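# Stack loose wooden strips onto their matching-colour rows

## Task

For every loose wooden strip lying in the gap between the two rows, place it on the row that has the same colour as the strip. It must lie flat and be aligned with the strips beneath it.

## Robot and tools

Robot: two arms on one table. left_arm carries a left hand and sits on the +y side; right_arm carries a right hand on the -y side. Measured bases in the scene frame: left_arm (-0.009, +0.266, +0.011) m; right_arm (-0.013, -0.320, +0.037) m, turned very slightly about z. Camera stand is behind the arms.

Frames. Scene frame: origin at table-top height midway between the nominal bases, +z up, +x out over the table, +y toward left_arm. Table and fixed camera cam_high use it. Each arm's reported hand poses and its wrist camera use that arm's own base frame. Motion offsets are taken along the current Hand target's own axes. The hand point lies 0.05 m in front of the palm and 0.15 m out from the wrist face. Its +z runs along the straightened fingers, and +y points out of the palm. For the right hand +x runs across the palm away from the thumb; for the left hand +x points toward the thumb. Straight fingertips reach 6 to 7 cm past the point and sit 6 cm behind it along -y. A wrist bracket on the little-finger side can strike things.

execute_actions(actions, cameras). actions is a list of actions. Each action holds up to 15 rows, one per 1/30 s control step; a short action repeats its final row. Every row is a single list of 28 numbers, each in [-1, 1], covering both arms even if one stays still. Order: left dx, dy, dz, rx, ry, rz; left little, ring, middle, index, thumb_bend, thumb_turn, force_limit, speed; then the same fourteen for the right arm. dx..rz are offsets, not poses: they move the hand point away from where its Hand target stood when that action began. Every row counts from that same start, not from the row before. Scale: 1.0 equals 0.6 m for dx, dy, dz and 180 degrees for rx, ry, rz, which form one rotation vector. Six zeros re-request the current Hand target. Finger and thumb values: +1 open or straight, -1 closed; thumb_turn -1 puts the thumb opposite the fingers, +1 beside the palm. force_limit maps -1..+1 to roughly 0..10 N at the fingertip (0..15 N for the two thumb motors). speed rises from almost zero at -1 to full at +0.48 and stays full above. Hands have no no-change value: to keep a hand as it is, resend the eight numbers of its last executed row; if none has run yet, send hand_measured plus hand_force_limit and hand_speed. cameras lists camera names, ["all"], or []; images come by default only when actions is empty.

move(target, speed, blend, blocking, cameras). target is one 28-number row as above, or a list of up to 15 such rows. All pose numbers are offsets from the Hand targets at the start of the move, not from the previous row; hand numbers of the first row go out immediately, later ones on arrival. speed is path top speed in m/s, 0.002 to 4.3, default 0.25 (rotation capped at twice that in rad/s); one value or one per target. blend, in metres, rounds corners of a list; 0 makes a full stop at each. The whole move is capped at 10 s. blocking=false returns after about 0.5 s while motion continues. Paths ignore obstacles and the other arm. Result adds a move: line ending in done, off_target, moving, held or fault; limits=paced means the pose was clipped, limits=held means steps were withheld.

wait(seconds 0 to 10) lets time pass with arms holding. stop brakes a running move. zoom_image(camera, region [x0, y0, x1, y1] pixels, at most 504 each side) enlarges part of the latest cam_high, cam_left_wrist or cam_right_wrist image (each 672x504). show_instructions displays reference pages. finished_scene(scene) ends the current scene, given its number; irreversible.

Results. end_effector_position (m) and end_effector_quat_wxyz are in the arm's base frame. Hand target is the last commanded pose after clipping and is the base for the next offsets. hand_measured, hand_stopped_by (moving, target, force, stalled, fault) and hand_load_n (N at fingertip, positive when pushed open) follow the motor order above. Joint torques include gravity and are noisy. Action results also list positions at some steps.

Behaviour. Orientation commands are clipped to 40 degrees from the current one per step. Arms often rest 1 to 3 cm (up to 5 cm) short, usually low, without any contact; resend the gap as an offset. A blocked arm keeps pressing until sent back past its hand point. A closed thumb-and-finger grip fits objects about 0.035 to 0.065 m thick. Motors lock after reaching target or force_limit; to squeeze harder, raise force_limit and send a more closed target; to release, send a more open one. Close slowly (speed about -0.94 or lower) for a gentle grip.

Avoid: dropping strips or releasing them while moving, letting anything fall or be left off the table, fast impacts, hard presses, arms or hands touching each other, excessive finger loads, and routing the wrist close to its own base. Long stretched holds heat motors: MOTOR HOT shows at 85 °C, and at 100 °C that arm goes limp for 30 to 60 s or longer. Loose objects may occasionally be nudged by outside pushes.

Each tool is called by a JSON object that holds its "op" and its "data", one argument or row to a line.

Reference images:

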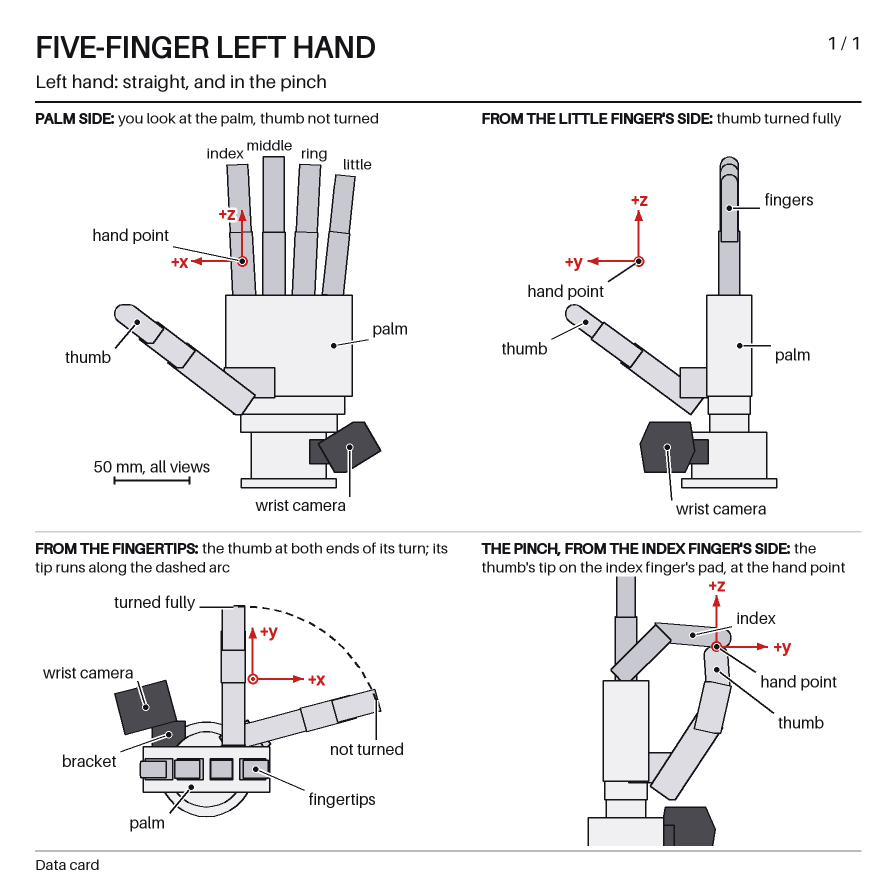

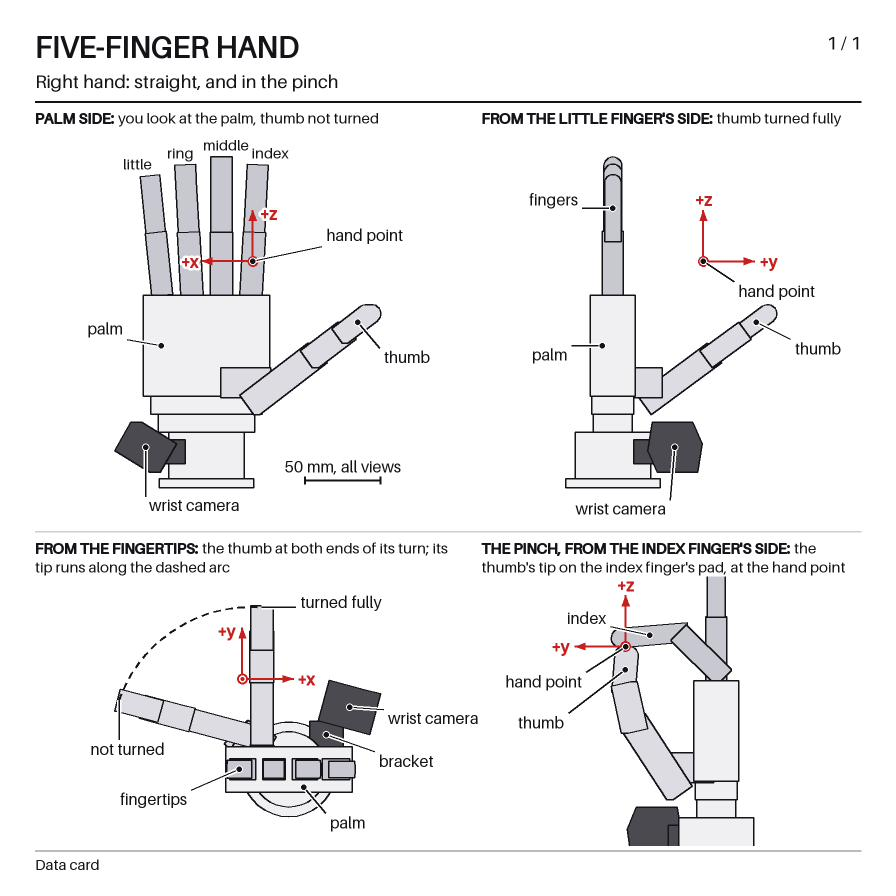

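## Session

{"op": "execute_actions", "data": {
  "actions": []
}}

{"op": "zoom_image", "data": {
  "camera": "cam_high",
  "region": [180, 60, 480, 285]
}}

Scene clock: 0.00 s.
left_arm: end_effector_position=(+0.3362, +0.3183, +0.1928) hand_measured=(+1.000, +1.000, +1.000, +1.000, +1.000, +1.000) hand_load_n=(+0.0, -0.5, +0.0, +0.0, +0.0, +0.0) hand_stopped_by=(target, target, target, target, target, target) hand_force_limit=0.00 hand_speed=-0.80 end_effector_quat_wxyz=(-0.455, +0.614, -0.542, +0.349) | right_arm: end_effector_position=(+0.6717, +0.1128, +0.3227) hand_measured=(+1.000, +1.000, +1.000, +1.000, +1.000, +1.000) hand_load_n=(+0.0, +0.0, +0.0, +0.0, +0.0, +0.0) hand_stopped_by=(target, target, target, target, target, target) hand_force_limit=0.00 hand_speed=-0.80 end_effector_quat_wxyz=(-0.489, +0.656, +0.004, +0.575)
Joint positions: left_arm=[1.068 1.188 0.776 -0.104 0.806 0.456] | right_arm=[0.004 1.559 1.109 0.633 -0.699 -0.755]
Joint velocities: within noise
Joint torques (N m): no reading
Heat: left arm: hottest elbow 35 °C; right arm: hottest elbow 35 °C.
Hand target: left_arm +0.3437, +0.3250, +0.2144; -0.473, +0.598, -0.545, +0.349 | right_arm +0.6773, +0.1079, +0.3469; -0.484, +0.642, +0.013, +0.594
camera_calibration:
cam_left_wrist: T_world_to_cam=[[0.36748, -0.250238, 0.895734, -0.215224], [-0.423871, -0.902341, -0.0781878, 0.441507], [0.827823, -0.350943, -0.437661, 0.033865], [0, 0, 0, 1]] pos_world=[0.238199, 0.356418, 0.242125]
cam_right_wrist: T_world_to_cam=[[0.655978, -0.623527, -0.425331, -0.228934], [-0.522155, 0.0320216, -0.852249, 0.624521], [0.54502, 0.781146, -0.304572, -0.241182], [0, 0, 0, 1]] pos_world=[0.607721, 0.0256538, 0.361418]

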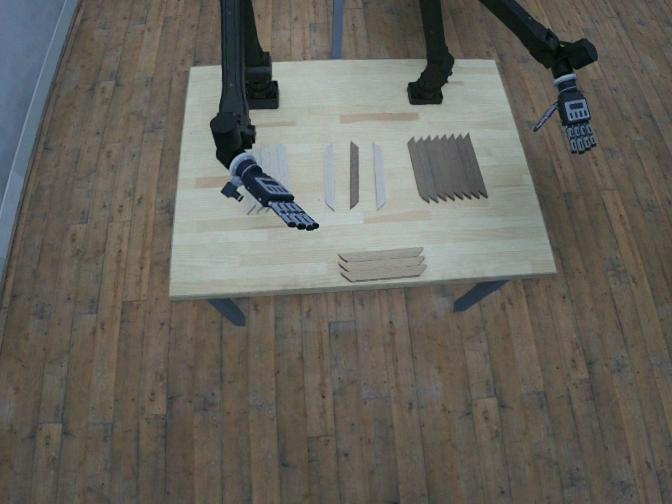

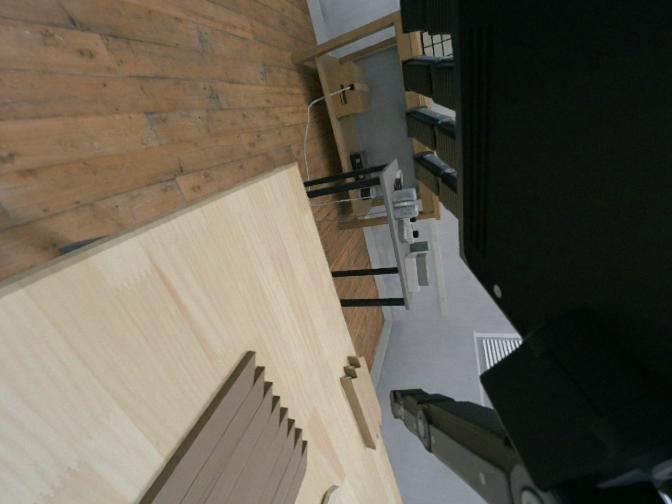

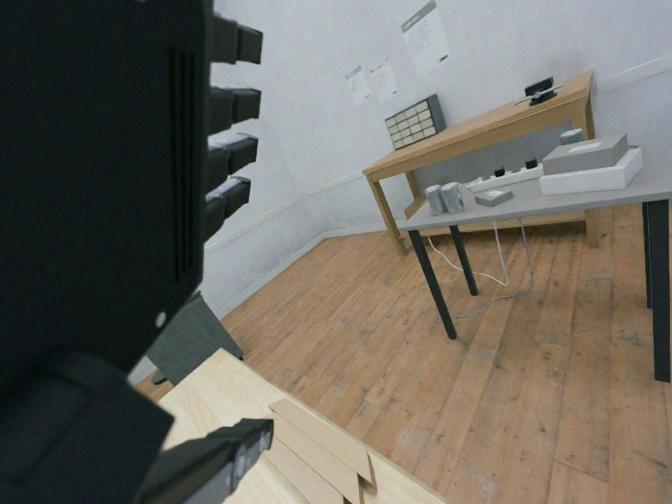

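Scaled by 1.680 from the camera's 672x504 image, which has a finer 960x720 frame.

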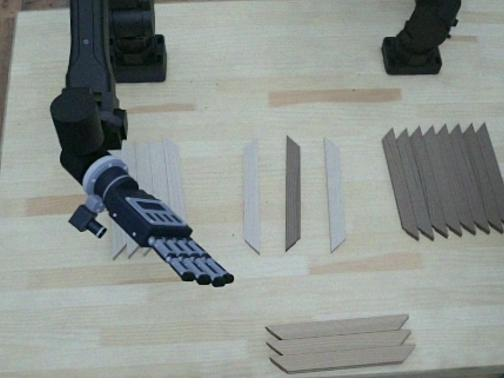

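{"op": "zoom_image", "data": {
  "camera": "cam_high",
  "region": [310, 130, 400, 220]
}}

{"op": "zoom_image", "data": {
  "camera": "cam_high",
  "region": [400, 120, 500, 220]
}}

{"op": "zoom_image", "data": {
  "camera": "cam_high",
  "region": [230, 130, 320, 220]
}}

Scaled by 5.600 from the camera's 672x504 image, which has a finer 960x720 frame.

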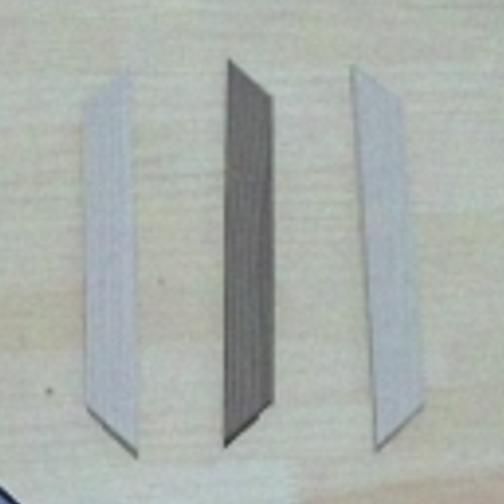

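Scaled by 5.040 from the camera's 672x504 image, which has a finer 960x720 frame.

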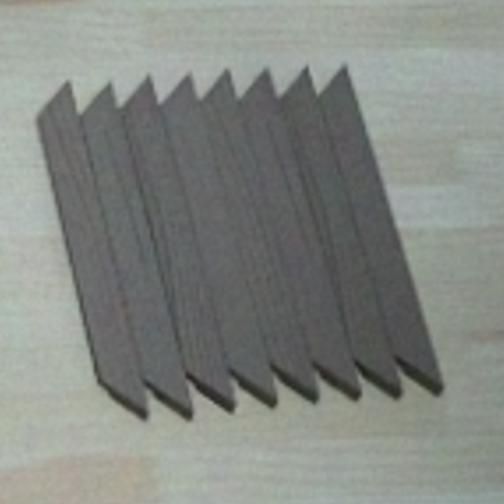

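Scaled by 5.600 from the camera's 672x504 image, which has a finer 960x720 frame.

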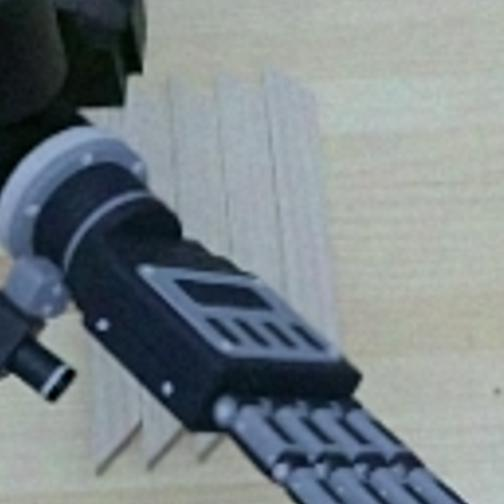

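{"op": "move", "data": {
  "target": [
    [0,0,0,0,0,0,1,1,1,1,1,1,0,-0.8,-0.6332,-0.3507,-0.2857,-0.0165,-0.3068,0.244,1,1,0.45,0.45,0.3,-1,-0.5,0],
    [0,0,0,0,0,0,1,1,1,1,1,1,0,-0.8,-0.7455,-0.2628,-0.311,-0.0165,-0.3068,0.244,1,1,0.45,0.45,0.3,-1,-0.5,0]
  ],
  "speed": [0.25,0.1],
  "cameras": ["cam_high","cam_right_wrist"]
}}

{"op": "zoom_image", "data": {
  "camera": "cam_right_wrist",
  "region": [280, 60, 540, 320]
}}

{"op": "zoom_image", "data": {
  "camera": "cam_high",
  "region": [310, 120, 410, 220]
}}

{"op": "zoom_image", "data": {
  "camera": "cam_high",
  "region": [230, 130, 320, 220]
}}

Scene clock: 118.63 s.
left_arm: end_effector_position=(+0.3362, +0.3183, +0.1928) hand_measured=(+1.000, +1.000, +1.000, +1.000, +1.000, +1.000) hand_load_n=(+0.0, +0.0, +0.0, +0.0, +0.0, -0.5) hand_stopped_by=(target, target, target, target, target, target) hand_force_limit=0.00 hand_speed=-0.80 end_effector_quat_wxyz=(-0.455, +0.614, -0.542, +0.349) | right_arm: end_effector_position=(+0.3109, +0.3176, +0.0604) hand_measured=(+1.000, +1.000, +0.450, +0.450, +0.300, -1.000) hand_load_n=(+0.0, +0.0, +0.0, +0.0, +0.0, +0.0) hand_stopped_by=(target, target, target, target, target, target) hand_force_limit=-0.50 hand_speed=0.00 end_effector_quat_wxyz=(-0.581, +0.813, -0.024, +0.019)
Joint positions: left_arm=[1.068 1.188 0.776 -0.104 0.806 0.456] | right_arm=[0.43 1.482 0.62 0.236 -0.987 -0.546]
Joint torques (N m): left_arm=[-0.26 -5.77 11.02 1.74 0.41 -0.01] | right_arm=[1.49 -7 5.2 2.37 -0.73 -0.03]
Heat: left arm: hottest elbow 42 °C; right arm: hottest elbow 42 °C.
Hand target: left_arm +0.3437, +0.3250, +0.2144; -0.473, +0.598, -0.545, +0.349 | right_arm +0.3122, +0.3223, +0.0631; -0.587, +0.809, -0.016, +0.020
Off the commanded pose: left_arm 0.024 m, 3 deg | right_arm 0.006 m, 1 deg.
move: off_target (left_arm)
camera_calibration:
cam_right_wrist: T_world_to_cam=[[0.230738, -0.299183, -0.925878, 0.0832989], [-0.871721, -0.486303, -0.0601002, 0.431432], [-0.432276, 0.820974, -0.373013, 0.0108458], [0, 0, 0, 1]] pos_world=[0.361557, 0.225824, 0.107099]
Images, in order (width x height): cam_high 672x504, cam_right_wrist 672x504.

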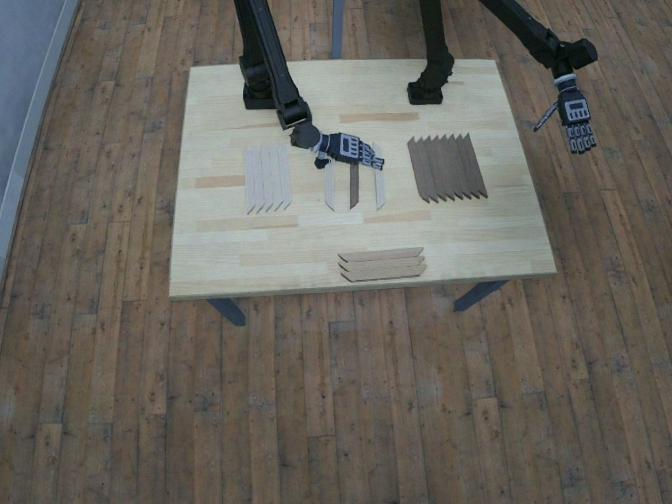

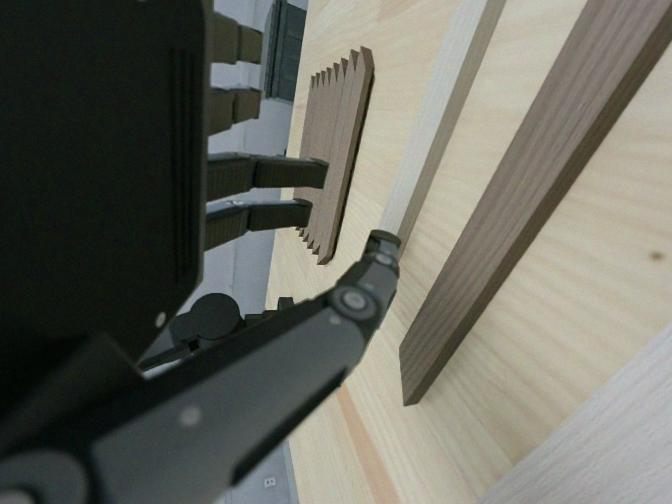

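Scaled by 1.938 from the camera's 672x504 image, which has a finer 960x720 frame.

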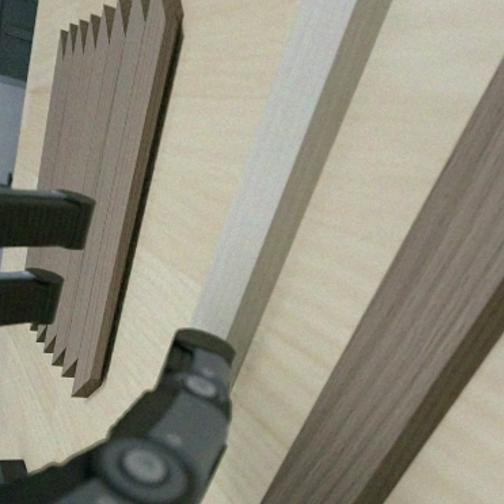

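Scaled by 5.040 from the camera's 672x504 image, which has a finer 960x720 frame.

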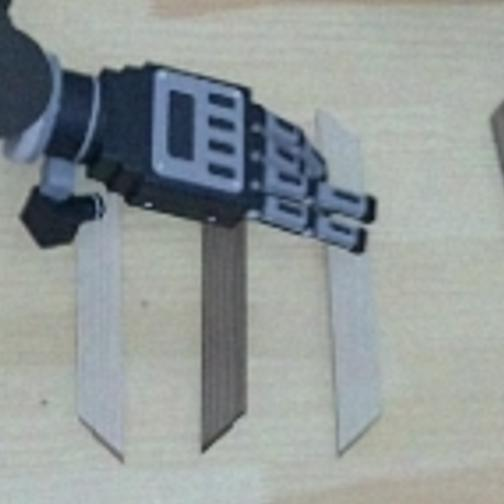

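Scaled by 5.600 from the camera's 672x504 image, which has a finer 960x720 frame.

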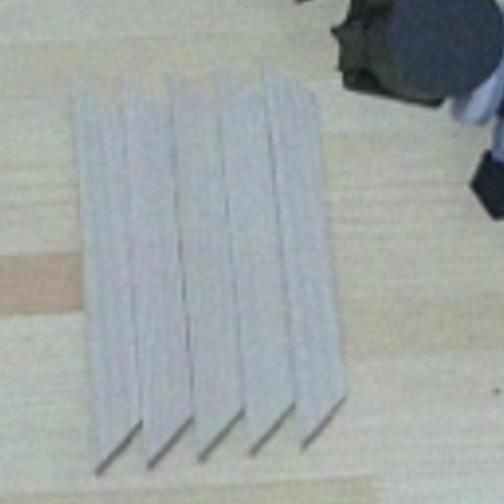

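{"op": "zoom_image", "data": {
  "camera": "cam_right_wrist",
  "region": [380, 140, 640, 400]
}}

Scaled by 1.938 from the camera's 672x504 image, which has a finer 960x720 frame.

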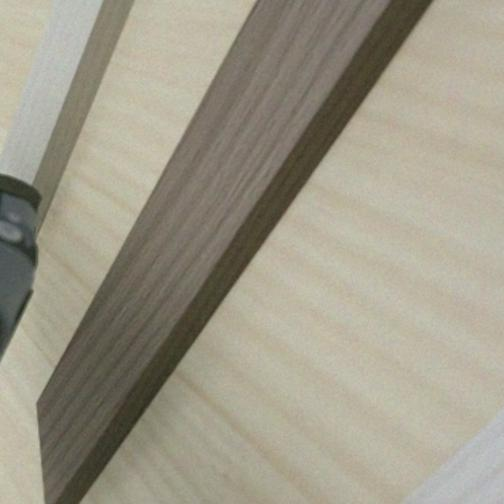

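{"op": "move", "data": {
  "target": [0,0,0,0,0,0,1,1,1,1,1,1,0,-0.8,0.0105,0.085,0.019,0,0,0,1,1,0.45,0.45,0.3,-1,-0.5,-0.4],
  "speed": 0.1,
  "cameras": ["cam_high","cam_right_wrist"]
}}

{"op": "zoom_image", "data": {
  "camera": "cam_right_wrist",
  "region": [300, 40, 540, 280]
}}

Scene clock: 154.20 s.
left_arm: end_effector_position=(+0.3362, +0.3183, +0.1928) hand_measured=(+1.000, +1.000, +1.000, +1.000, +1.000, +1.000) hand_load_n=(+0.0, +0.0, +0.0, +0.0, +0.0, +0.0) hand_stopped_by=(target, target, target, target, target, target) hand_force_limit=0.00 hand_speed=-0.80 end_effector_quat_wxyz=(-0.455, +0.614, -0.542, +0.349) | right_arm: end_effector_position=(+0.3113, +0.3193, +0.0101) hand_measured=(+1.000, +1.000, +0.450, +0.450, +0.300, -1.000) hand_load_n=(+0.0, +0.0, +0.0, +0.0, +0.0, +0.0) hand_stopped_by=(target, target, target, target, target, target) hand_force_limit=-0.50 hand_speed=-0.40 end_effector_quat_wxyz=(-0.582, +0.813, -0.022, +0.010)
Joint positions: left_arm=[1.068 1.188 0.776 -0.104 0.806 0.456] | right_arm=[0.43 1.642 0.602 0.398 -1.001 -0.551]
Joint torques (N m): left_arm=[-0.21 -6.01 11 1.77 0.41 -0.01] | right_arm=[0.67 -7.94 4.34 2.51 -0.81 -0.15]
Heat: left arm: hottest elbow 42 °C; right arm: hottest elbow 40 °C.
Hand target: left_arm +0.3437, +0.3250, +0.2144; -0.473, +0.598, -0.545, +0.349 | right_arm +0.3190, +0.3170, +0.0111; -0.587, +0.809, -0.016, +0.020
Off the commanded pose: left_arm 0.024 m, 3 deg | right_arm 0.008 m, 2 deg.
move: off_target (left_arm)
camera_calibration:
cam_right_wrist: T_world_to_cam=[[0.222457, -0.295629, -0.92904, 0.0386264], [-0.866246, -0.497188, -0.0492113, 0.431319], [-0.447359, 0.815725, -0.366691, -0.0027716], [0, 0, 0, 1]] pos_world=[0.363796, 0.228126, 0.056095]
Images, in order (width x height): cam_high 672x504, cam_right_wrist 672x504.

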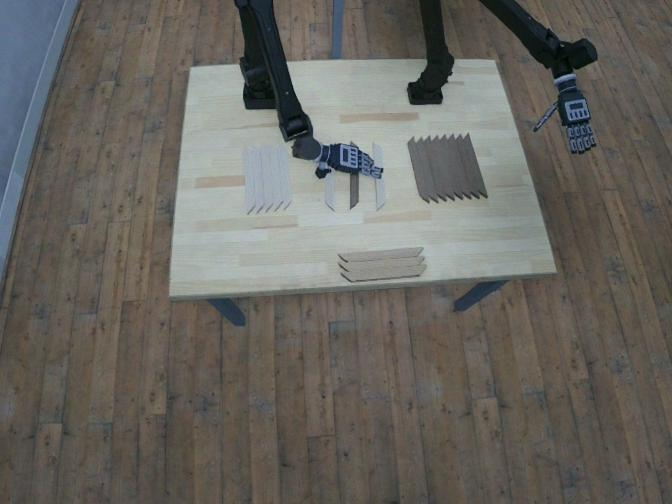

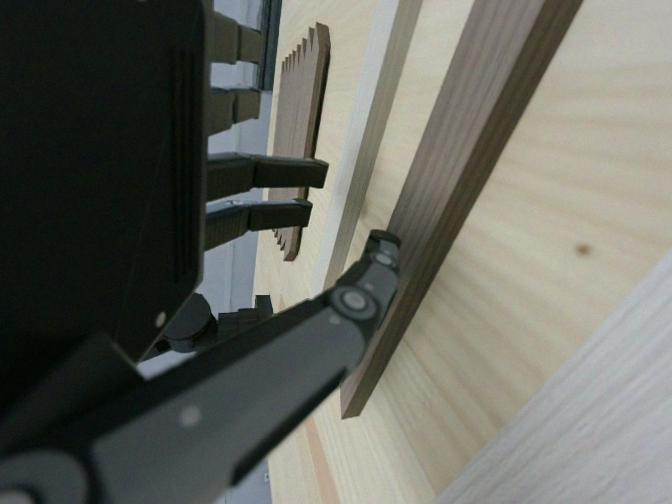

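Scaled by 2.100 from the camera's 672x504 image, which has a finer 960x720 frame.

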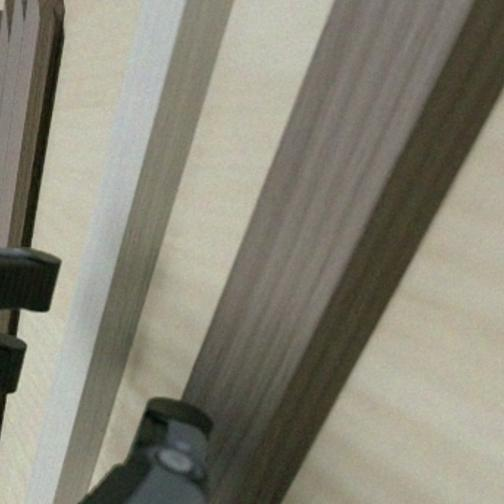

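{"op": "move", "data": {
  "target": [
    [0,0,0,0,0,0,1,1,1,1,1,1,0,-0.8,0.0058,0.0055,-0.0163,0,0,0,1,1,0.45,0.45,0.3,-1,-0.5,-0.4],
    [0,0,0,0,0,0,1,1,1,1,1,1,0,-0.8,0.0053,0.0412,-0.0047,0,0,0,1,1,0.45,0.45,0.3,-1,-0.5,-0.4]
  ],
  "speed": 0.06,
  "cameras": ["cam_high","cam_right_wrist"]
}}

{"op": "zoom_image", "data": {
  "camera": "cam_right_wrist",
  "region": [280, 60, 540, 320]
}}

Scene clock: 177.90 s.
left_arm: end_effector_position=(+0.3362, +0.3183, +0.1928) hand_measured=(+1.000, +1.000, +1.000, +1.000, +1.000, +1.000) hand_load_n=(+0.0, +0.5, +0.0, +0.0, +0.0, -0.5) hand_stopped_by=(target, target, target, target, target, target) hand_force_limit=0.00 hand_speed=-0.80 end_effector_quat_wxyz=(-0.455, +0.614, -0.542, +0.349) | right_arm: end_effector_position=(+0.3159, +0.3075, -0.0126) hand_measured=(+1.000, +1.000, +0.450, +0.450, +0.300, -1.000) hand_load_n=(+0.0, +0.0, +0.0, +0.0, +0.0, +0.0) hand_stopped_by=(target, target, target, target, target, target) hand_force_limit=-0.50 hand_speed=-0.40 end_effector_quat_wxyz=(-0.582, +0.813, -0.025, +0.010)
Joint positions: left_arm=[1.068 1.188 0.776 -0.104 0.806 0.456] | right_arm=[0.397 1.711 0.595 0.444 -1.024 -0.583]
Joint torques (N m): left_arm=[-0.38 -5.83 11 1.76 0.4 -0.01] | right_arm=[-0.56 -8.64 3.59 2.4 -0.86 -0.22]
Heat: left arm: hottest elbow 43 °C; right arm: hottest elbow 39 °C.
Hand target: left_arm +0.3437, +0.3250, +0.2144; -0.473, +0.598, -0.545, +0.349 | right_arm +0.3220, +0.3065, -0.0114; -0.587, +0.809, -0.016, +0.020
Off the commanded pose: left_arm 0.024 m, 3 deg | right_arm 0.006 m, 2 deg.
move: off_target (left_arm)
camera_calibration:
cam_right_wrist: T_world_to_cam=[[0.219121, -0.296964, -0.929408, 0.0145835], [-0.868864, -0.492776, -0.0473955, 0.427821], [-0.443915, 0.817915, -0.365999, -0.00119171], [0, 0, 0, 1]] pos_world=[0.367994, 0.216125, 0.0333946]
Images, in order (width x height): cam_high 672x504, cam_right_wrist 672x504.

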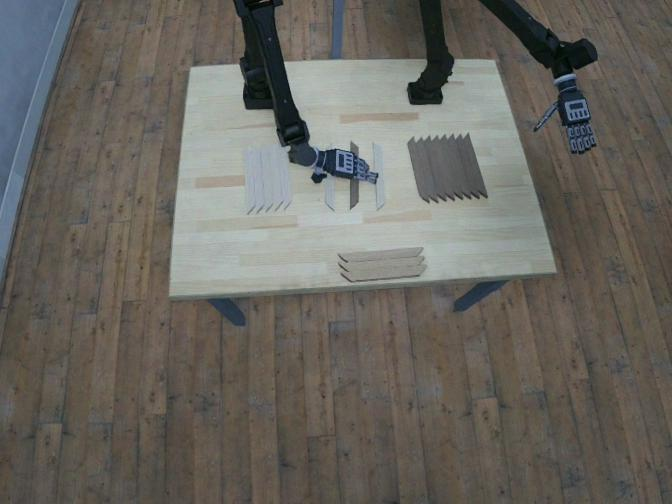

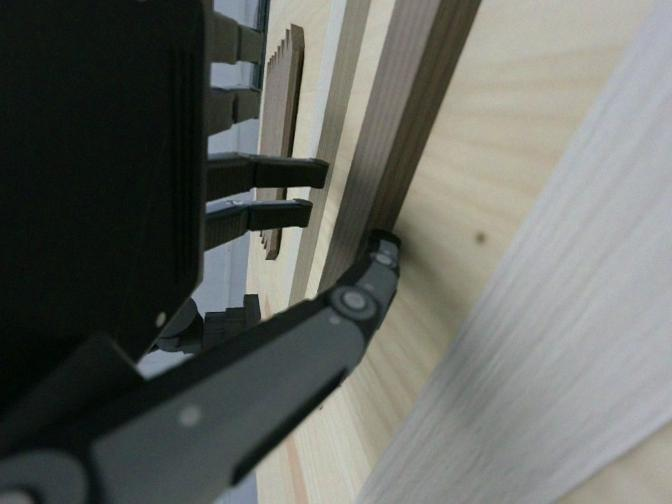

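Scaled by 1.938 from the camera's 672x504 image, which has a finer 960x720 frame.

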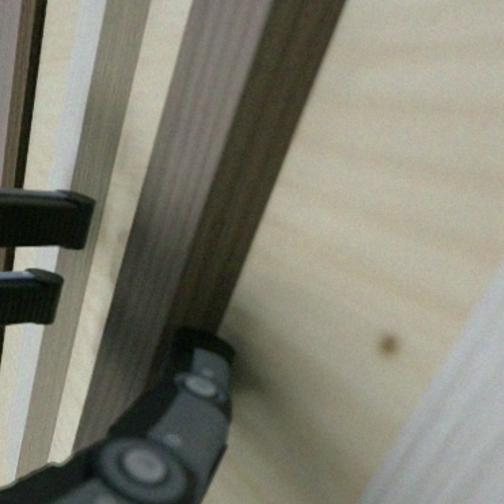

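{"op": "execute_actions", "data": {
  "actions": [
    [[0,0,0,0,0,0,1,1,1,1,1,1,0,-0.8,0,0,0,0,0,0,1,1,0.14,0.14,0.3,-1,-0.5,-0.7]],
    [[0,0,0,0,0,0,1,1,1,1,1,1,0,-0.8,0,0,0,0,0,0,1,1,-0.15,-0.15,0.3,-1,-0.5,-0.9]],
    [[0,0,0,0,0,0,1,1,1,1,1,1,0,-0.8,0,0,0,0,0,0,1,1,-0.15,-0.15,0.3,-1,-0.5,-0.9]],
    [[0,0,0,0,0,0,1,1,1,1,1,1,0,-0.8,0,0,0,0,0,0,1,1,-0.15,-0.15,0.3,-1,-0.5,-0.9]]
  ],
  "cameras": ["cam_right_wrist"]
}}

Scene clock: 190.97 s.
left_arm: end_effector_position=(+0.3362, +0.3183, +0.1928) hand_measured=(+1.000, +1.000, +1.000, +1.000, +1.000, +1.000) hand_load_n=(+0.0, +0.0, +0.0, +0.0, +0.0, +0.0) hand_stopped_by=(target, target, target, target, target, target) hand_force_limit=0.00 hand_speed=-0.80 end_effector_quat_wxyz=(-0.455, +0.614, -0.542, +0.349) | right_arm: end_effector_position=(+0.3151, +0.3087, -0.0117) hand_measured=(+1.000, +1.000, +0.076, +0.068, +0.300, -1.000) hand_load_n=(+0.0, +0.0, +2.0, +4.5, +3.5, -0.5) hand_stopped_by=(target, target, force, force, target, target) hand_force_limit=-0.50 hand_speed=-0.90 end_effector_quat_wxyz=(-0.582, +0.813, -0.022, +0.010)
Joint positions: left_arm=[1.068 1.188 0.776 -0.104 0.806 0.456] | right_arm=[0.4 1.709 0.595 0.446 -1.025 -0.583]
Joint torques (N m): left_arm=[-0.26 -5.89 11.02 1.77 0.41 -0.01] | right_arm=[0.38 -7.82 3.56 2.26 -0.8 -0.19]
Heat: left arm: hottest elbow 43 °C; right arm: hottest elbow 38 °C.
Hand target: left_arm +0.3437, +0.3250, +0.2144; -0.473, +0.598, -0.545, +0.349 | right_arm +0.3220, +0.3065, -0.0114; -0.587, +0.809, -0.016, +0.020
Off the commanded pose: left_arm 0.024 m, 3 deg | right_arm 0.007 m, 2 deg.
Step readings (end_effector_position of left_arm | right_arm):
0: (+0.3362, +0.3183, +0.1928) | (+0.3159, +0.3075, -0.0126)
1: (+0.3362, +0.3183, +0.1928) | (+0.3159, +0.3075, -0.0126)
2: (+0.3362, +0.3183, +0.1928) | (+0.3159, +0.3075, -0.0126)
4: (+0.3362, +0.3183, +0.1928) | (+0.3159, +0.3075, -0.0126)
8: (+0.3362, +0.3183, +0.1928) | (+0.3159, +0.3075, -0.0126)
15: (+0.3362, +0.3183, +0.1928) | (+0.3159, +0.3075, -0.0126)
16: (+0.3362, +0.3183, +0.1928) | (+0.3159, +0.3075, -0.0126)
17: (+0.3362, +0.3183, +0.1928) | (+0.3159, +0.3075, -0.0126)
19: (+0.3362, +0.3183, +0.1928) | (+0.3159, +0.3075, -0.0126)
23: (+0.3362, +0.3183, +0.1928) | (+0.3151, +0.3087, -0.0117)
30: (+0.3362, +0.3183, +0.1928) | (+0.3151, +0.3087, -0.0117)
31: (+0.3362, +0.3183, +0.1928) | (+0.3151, +0.3087, -0.0117)
32: (+0.3362, +0.3183, +0.1928) | (+0.3151, +0.3087, -0.0117)
34: (+0.3362, +0.3183, +0.1928) | (+0.3151, +0.3087, -0.0117)
38: (+0.3362, +0.3183, +0.1928) | (+0.3151, +0.3087, -0.0117)
45: (+0.3362, +0.3183, +0.1928) | (+0.3151, +0.3087, -0.0117)
46: (+0.3362, +0.3183, +0.1928) | (+0.3151, +0.3087, -0.0117)
47: (+0.3362, +0.3183, +0.1928) | (+0.3151, +0.3087, -0.0117)
49: (+0.3362, +0.3183, +0.1928) | (+0.3151, +0.3087, -0.0117)
53: (+0.3362, +0.3183, +0.1928) | (+0.3151, +0.3087, -0.0117)
60: (+0.3362, +0.3183, +0.1928) | (+0.3151, +0.3087, -0.0117)
camera_calibration:
cam_right_wrist: T_world_to_cam=[[0.222712, -0.294057, -0.929478, 0.0138709], [-0.86664, -0.496359, -0.0506234, 0.428136], [-0.446468, 0.816798, -0.365387, -0.00102217], [0, 0, 0, 1]] pos_world=[0.367494, 0.217423, 0.0341929]
Images, in order (width x height): cam_right_wrist 672x504.

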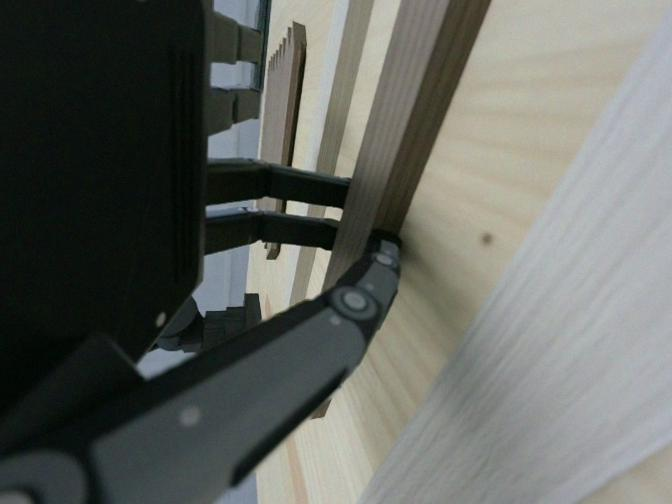

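{"op": "move", "data": {
  "target": [
    [0,0,0,0,0,0,1,1,1,1,1,1,0,-0.8,0.0017,-0.1188,-0.0387,0,0,0,1,1,-0.15,-0.15,0.3,-1,-0.5,-0.9],
    [0,0,0,0,0,0,1,1,1,1,1,1,0,-0.8,-0.0557,-0.3357,0.4393,0.0066,-0.039,-0.0161,1,1,-0.15,-0.15,0.3,-1,-0.5,-0.9]
  ],
  "speed": [0.08,0.15],
  "cameras": ["cam_high","cam_right_wrist"]
}}

{"op": "zoom_image", "data": {
  "camera": "cam_high",
  "region": [380, 90, 510, 220]
}}

Scene clock: 226.83 s.
left_arm: end_effector_position=(+0.3362, +0.3183, +0.1928) hand_measured=(+1.000, +1.000, +1.000, +1.000, +1.000, +1.000) hand_load_n=(+0.0, -0.5, +0.0, +0.0, +0.0, -0.5) hand_stopped_by=(target, target, target, target, target, target) hand_force_limit=0.00 hand_speed=-0.80 end_effector_quat_wxyz=(-0.455, +0.614, -0.542, +0.349) | right_arm: end_effector_position=(+0.2920, +0.6025, +0.0781) hand_measured=(+1.000, +1.000, +0.076, +0.068, +0.300, -1.000) hand_load_n=(+0.0, +0.0, +2.0, +4.0, +4.0, -1.0) hand_stopped_by=(target, target, force, force, target, target) hand_force_limit=-0.50 hand_speed=-0.90 end_effector_quat_wxyz=(-0.582, +0.812, +0.038, -0.021)
Joint positions: left_arm=[1.068 1.188 0.776 -0.104 0.806 0.456] | right_arm=[0.921 1.858 1.16 0.269 -0.685 -0.293]
Joint torques (N m): left_arm=[-0.26 -5.83 11 1.76 0.41 -0.02] | right_arm=[2.14 -13.16 9.91 1.73 -0.12 0]
Heat: left arm: hottest elbow 43 °C; right arm: hottest elbow 37 °C.
Hand target: left_arm +0.3437, +0.3250, +0.2144; -0.473, +0.598, -0.545, +0.349 | right_arm +0.3025, +0.6208, +0.0980; -0.595, +0.803, +0.041, -0.014
Off the commanded pose: left_arm 0.024 m, 3 deg | right_arm 0.029 m, 2 deg.
move: off_target (left_arm, right_arm)
camera_calibration:
cam_right_wrist: T_world_to_cam=[[0.279425, -0.260635, -0.924116, 0.151736], [-0.791245, -0.607723, -0.0678475, 0.604863], [-0.543924, 0.750161, -0.376039, -0.149079], [0, 0, 0, 1]] pos_world=[0.355109, 0.51897, 0.125201]
Images, in order (width x height): cam_high 672x504, cam_right_wrist 672x504.

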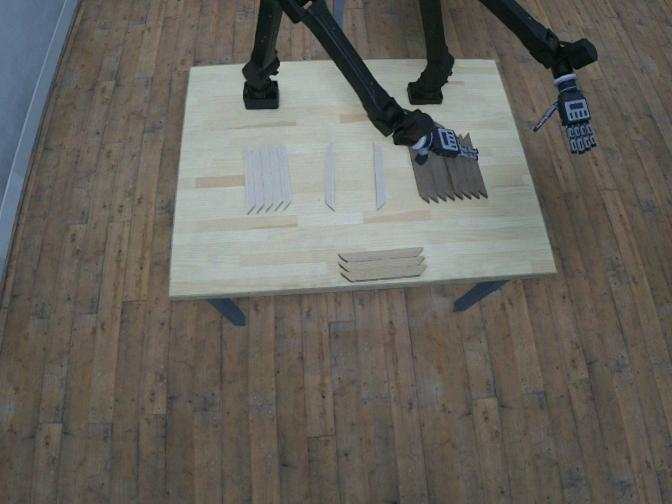

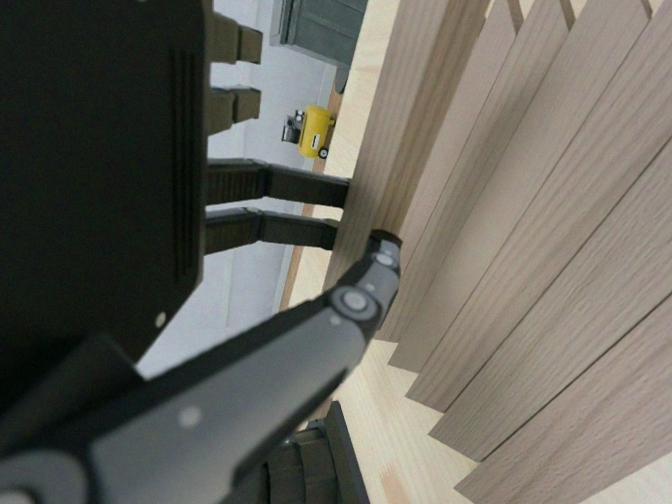

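Scaled by 3.877 from the camera's 672x504 image, which has a finer 960x720 frame.

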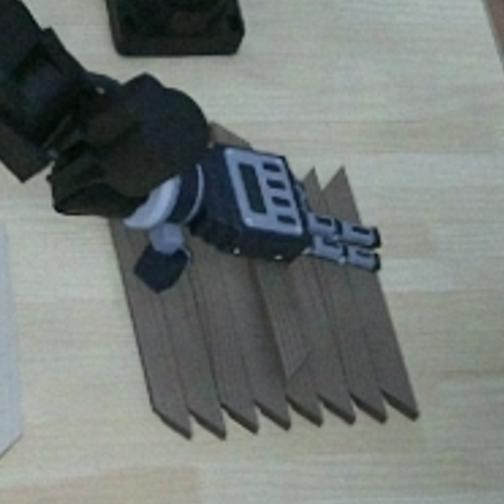

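{"op": "zoom_image", "data": {
  "camera": "cam_high",
  "region": [425, 110, 485, 200]
}}

Scaled by 5.600 from the camera's 672x504 image, which has a finer 960x720 frame.

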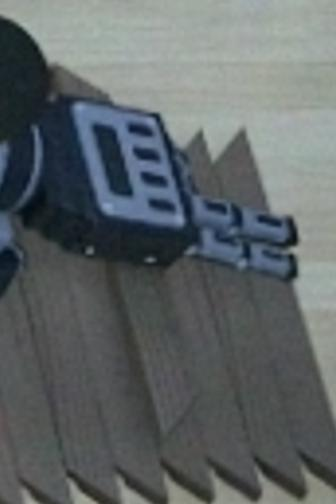

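{"op": "zoom_image", "data": {
  "camera": "cam_right_wrist",
  "region": [320, 0, 560, 240]
}}

Scaled by 2.100 from the camera's 672x504 image, which has a finer 960x720 frame.

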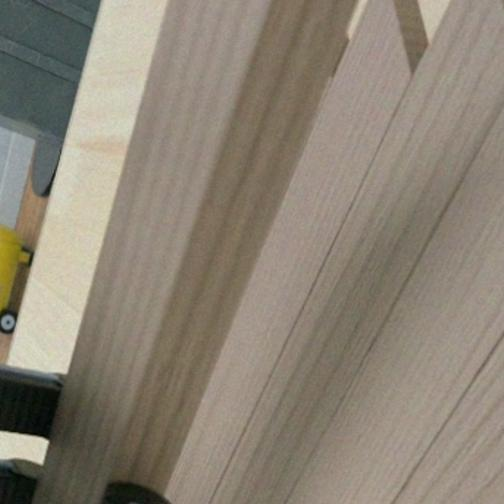

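{"op": "move", "data": {
  "target": [0,0,0,0,0,0,1,1,1,1,1,1,0,-0.8,-0.0118,0.0822,0.0325,0,-0.0059,0.0182,1,1,-0.15,-0.15,0.3,-1,-0.5,-0.9],
  "speed": 0.08,
  "cameras": ["cam_high","cam_right_wrist"]
}}

{"op": "zoom_image", "data": {
  "camera": "cam_high",
  "region": [400, 110, 500, 210]
}}

{"op": "zoom_image", "data": {
  "camera": "cam_right_wrist",
  "region": [320, 0, 560, 240]
}}

Scene clock: 319.33 s.
left_arm: end_effector_position=(+0.3362, +0.3183, +0.1928) hand_measured=(+1.000, +1.000, +1.000, +1.000, +1.000, +1.000) hand_load_n=(+0.0, +0.0, +0.0, +0.0, +0.0, +0.0) hand_stopped_by=(target, target, target, target, target, target) hand_force_limit=0.00 hand_speed=-0.80 end_effector_quat_wxyz=(-0.455, +0.614, -0.542, +0.349) | right_arm: end_effector_position=(+0.2908, +0.6062, +0.0264) hand_measured=(+1.000, +1.000, +0.076, +0.068, +0.300, -1.000) hand_load_n=(+0.0, +0.0, +1.5, +4.0, +4.0, -1.0) hand_stopped_by=(target, target, force, force, target, target) hand_force_limit=-0.50 hand_speed=-0.90 end_effector_quat_wxyz=(-0.574, +0.818, +0.013, -0.043)
Joint positions: left_arm=[1.068 1.188 0.776 -0.104 0.806 0.456] | right_arm=[0.921 1.964 1.16 0.352 -0.688 -0.239]
Joint torques (N m): left_arm=[-0.26 -5.95 11 1.74 0.41 -0.02] | right_arm=[2.43 -13.51 8.1 2.81 -0.59 0]
Heat: left arm: hottest elbow 43 °C; right arm: hottest elbow 44 °C.
Hand target: left_arm +0.3437, +0.3250, +0.2144; -0.473, +0.598, -0.545, +0.349 | right_arm +0.2964, +0.6246, +0.0450; -0.594, +0.803, +0.024, -0.039
Off the commanded pose: left_arm 0.024 m, 3 deg | right_arm 0.027 m, 3 deg.
move: off_target (left_arm, right_arm)
camera_calibration:
cam_right_wrist: T_world_to_cam=[[0.214507, -0.284661, -0.934321, 0.138915], [-0.802533, -0.596602, -0.00248254, 0.597498], [-0.556711, 0.750356, -0.356425, -0.168844], [0, 0, 0, 1]] pos_world=[0.355717, 0.522705, 0.0710947]
Images, in order (width x height): cam_high 672x504, cam_right_wrist 672x504.

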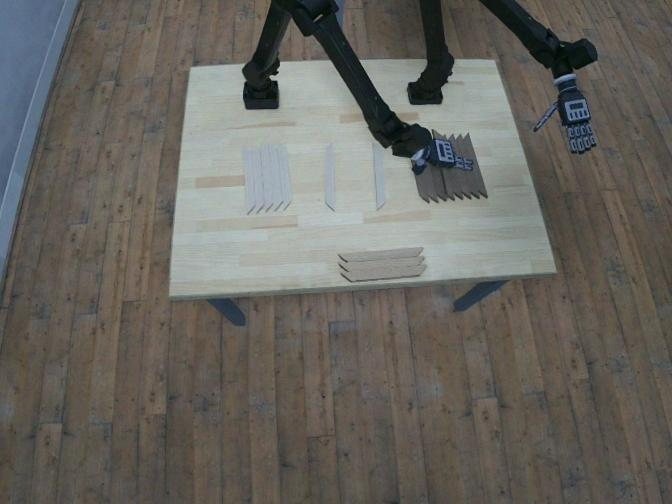

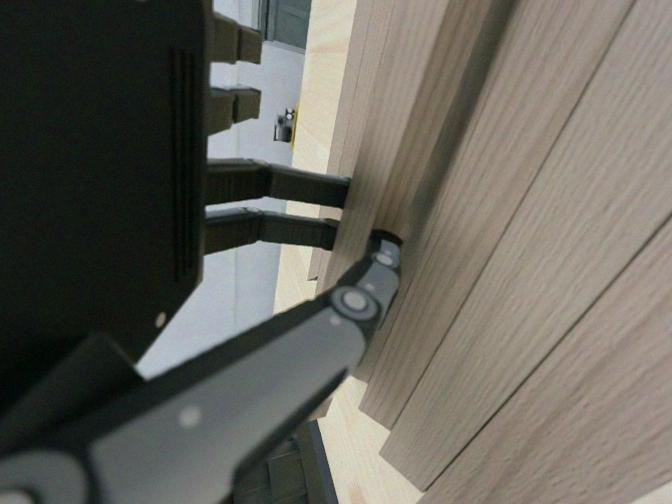

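Scaled by 5.040 from the camera's 672x504 image, which has a finer 960x720 frame.

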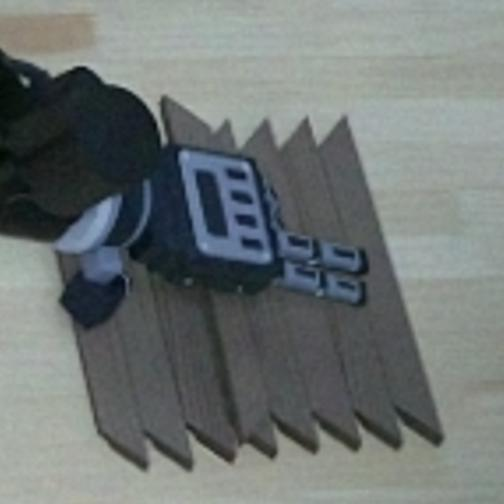

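Scaled by 2.100 from the camera's 672x504 image, which has a finer 960x720 frame.

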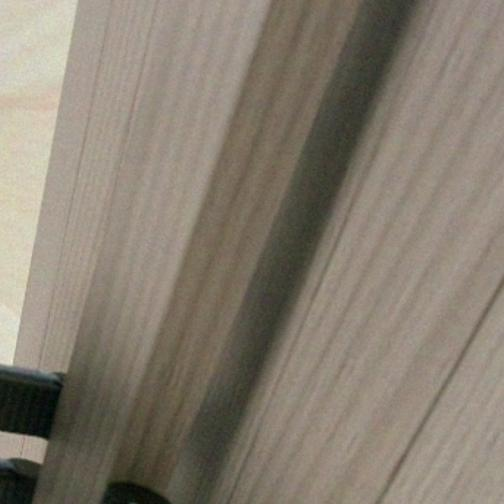

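{"op": "zoom_image", "data": {
  "camera": "cam_high",
  "region": [420, 160, 490, 210]
}}

Scaled by 7.200 from the camera's 672x504 image, which has a finer 960x720 frame.

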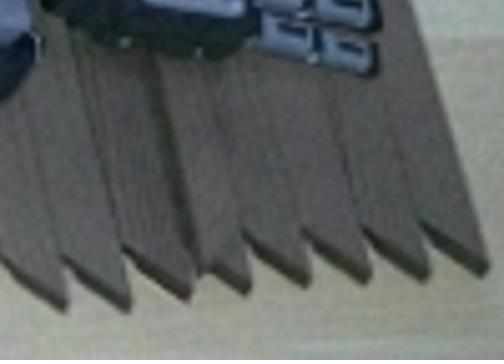

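{"op": "move", "data": {
  "target": [
    [0,0,0,0,0,0,1,1,1,1,1,1,0,-0.8,-0.0108,0.015,0.0095,-0.0002,-0.0023,-0.0106,1,1,-0.15,-0.15,0.3,-1,-0.5,-0.9],
    [0,0,0,0,0,0,1,1,1,1,1,1,0,-0.8,-0.0098,0.0405,0.0173,-0.0002,-0.0023,-0.0106,1,1,-0.15,-0.15,0.3,-1,-0.5,-0.9]
  ],
  "speed": 0.05,
  "cameras": ["cam_high","cam_right_wrist"]
}}

{"op": "zoom_image", "data": {
  "camera": "cam_high",
  "region": [400, 110, 500, 210]
}}

{"op": "zoom_image", "data": {
  "camera": "cam_high",
  "region": [420, 160, 490, 210]
}}

{"op": "zoom_image", "data": {
  "camera": "cam_right_wrist",
  "region": [320, 0, 560, 240]
}}

Scene clock: 373.73 s.
left_arm: end_effector_position=(+0.3362, +0.3183, +0.1928) hand_measured=(+1.000, +1.000, +1.000, +1.000, +1.000, +1.000) hand_load_n=(+0.0, +0.0, +0.0, +0.0, +0.0, +0.0) hand_stopped_by=(target, target, target, target, target, target) hand_force_limit=0.00 hand_speed=-0.80 end_effector_quat_wxyz=(-0.455, +0.614, -0.542, +0.349) | right_arm: end_effector_position=(+0.2938, +0.6093, +0.0076) hand_measured=(+1.000, +1.000, +0.076, +0.068, +0.300, -1.000) hand_load_n=(+0.0, +0.0, +2.0, +4.0, +4.0, -1.0) hand_stopped_by=(target, target, force, force, target, target) hand_force_limit=-0.50 hand_speed=-0.90 end_effector_quat_wxyz=(-0.579, +0.814, +0.019, -0.037)
Joint positions: left_arm=[1.068 1.188 0.776 -0.104 0.806 0.456] | right_arm=[0.921 2.008 1.16 0.412 -0.688 -0.249]
Joint torques (N m): left_arm=[-0.21 -5.95 11.02 1.73 0.41 -0.02] | right_arm=[2.02 -13.39 7.06 2.81 -0.32 -0.23]
Heat: left arm: hottest elbow 43 °C; right arm: hottest elbow 43 °C.
Hand target: left_arm +0.3437, +0.3250, +0.2144; -0.473, +0.598, -0.545, +0.349 | right_arm +0.2895, +0.6268, +0.0189; -0.594, +0.803, +0.039, -0.032
Off the commanded pose: left_arm 0.024 m, 3 deg | right_arm 0.021 m, 3 deg.
move: off_target (left_arm, right_arm)
camera_calibration:
cam_right_wrist: T_world_to_cam=[[0.232087, -0.271867, -0.933929, 0.108659], [-0.800467, -0.598872, -0.0245893, 0.602701], [-0.552619, 0.753287, -0.356611, -0.179216], [0, 0, 0, 1]] pos_world=[0.358186, 0.525482, 0.0523893]
Images, in order (width x height): cam_high 672x504, cam_right_wrist 672x504.

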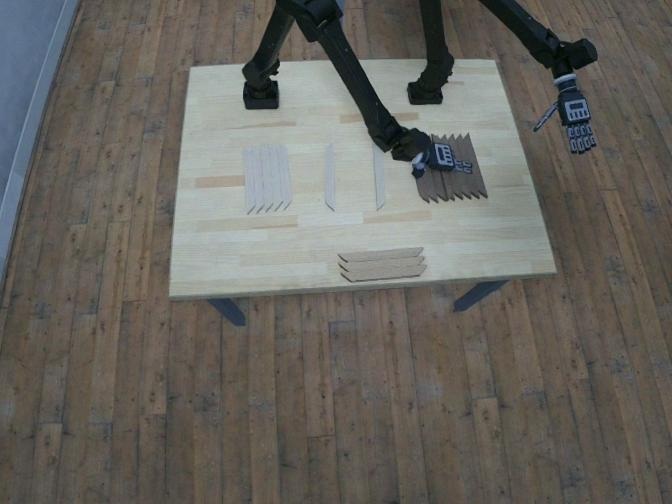

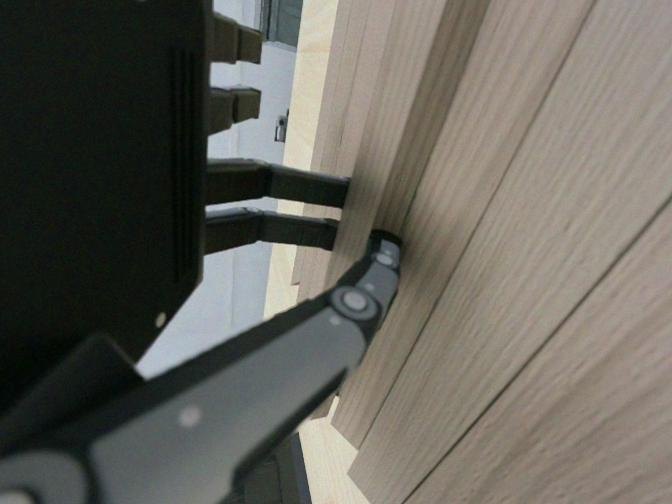

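Scaled by 5.040 from the camera's 672x504 image, which has a finer 960x720 frame.

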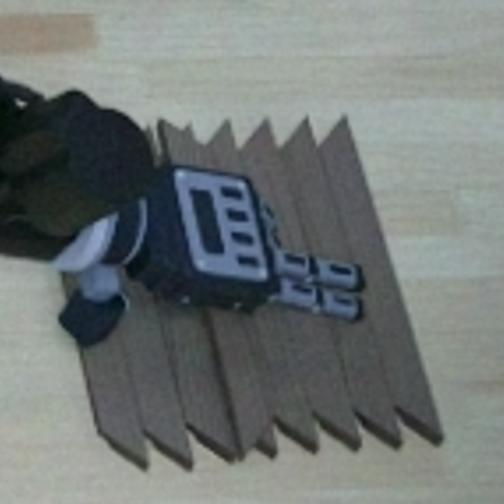

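Scaled by 7.200 from the camera's 672x504 image, which has a finer 960x720 frame.

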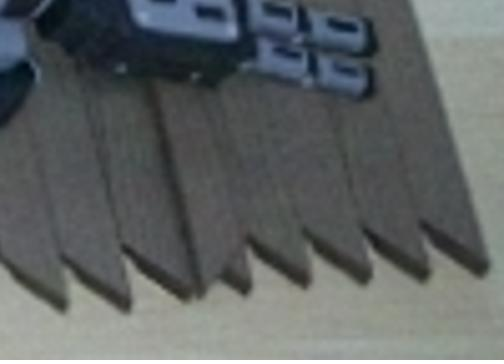

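Scaled by 2.100 from the camera's 672x504 image, which has a finer 960x720 frame.

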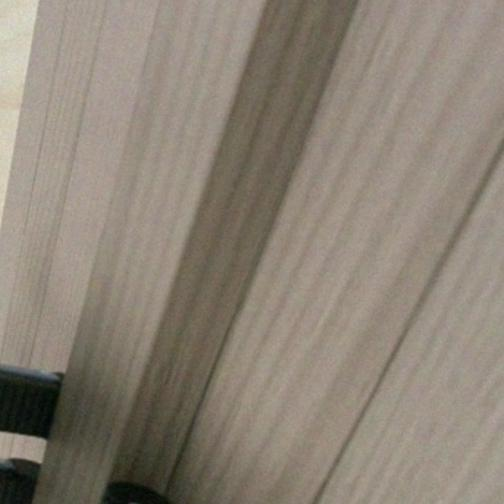

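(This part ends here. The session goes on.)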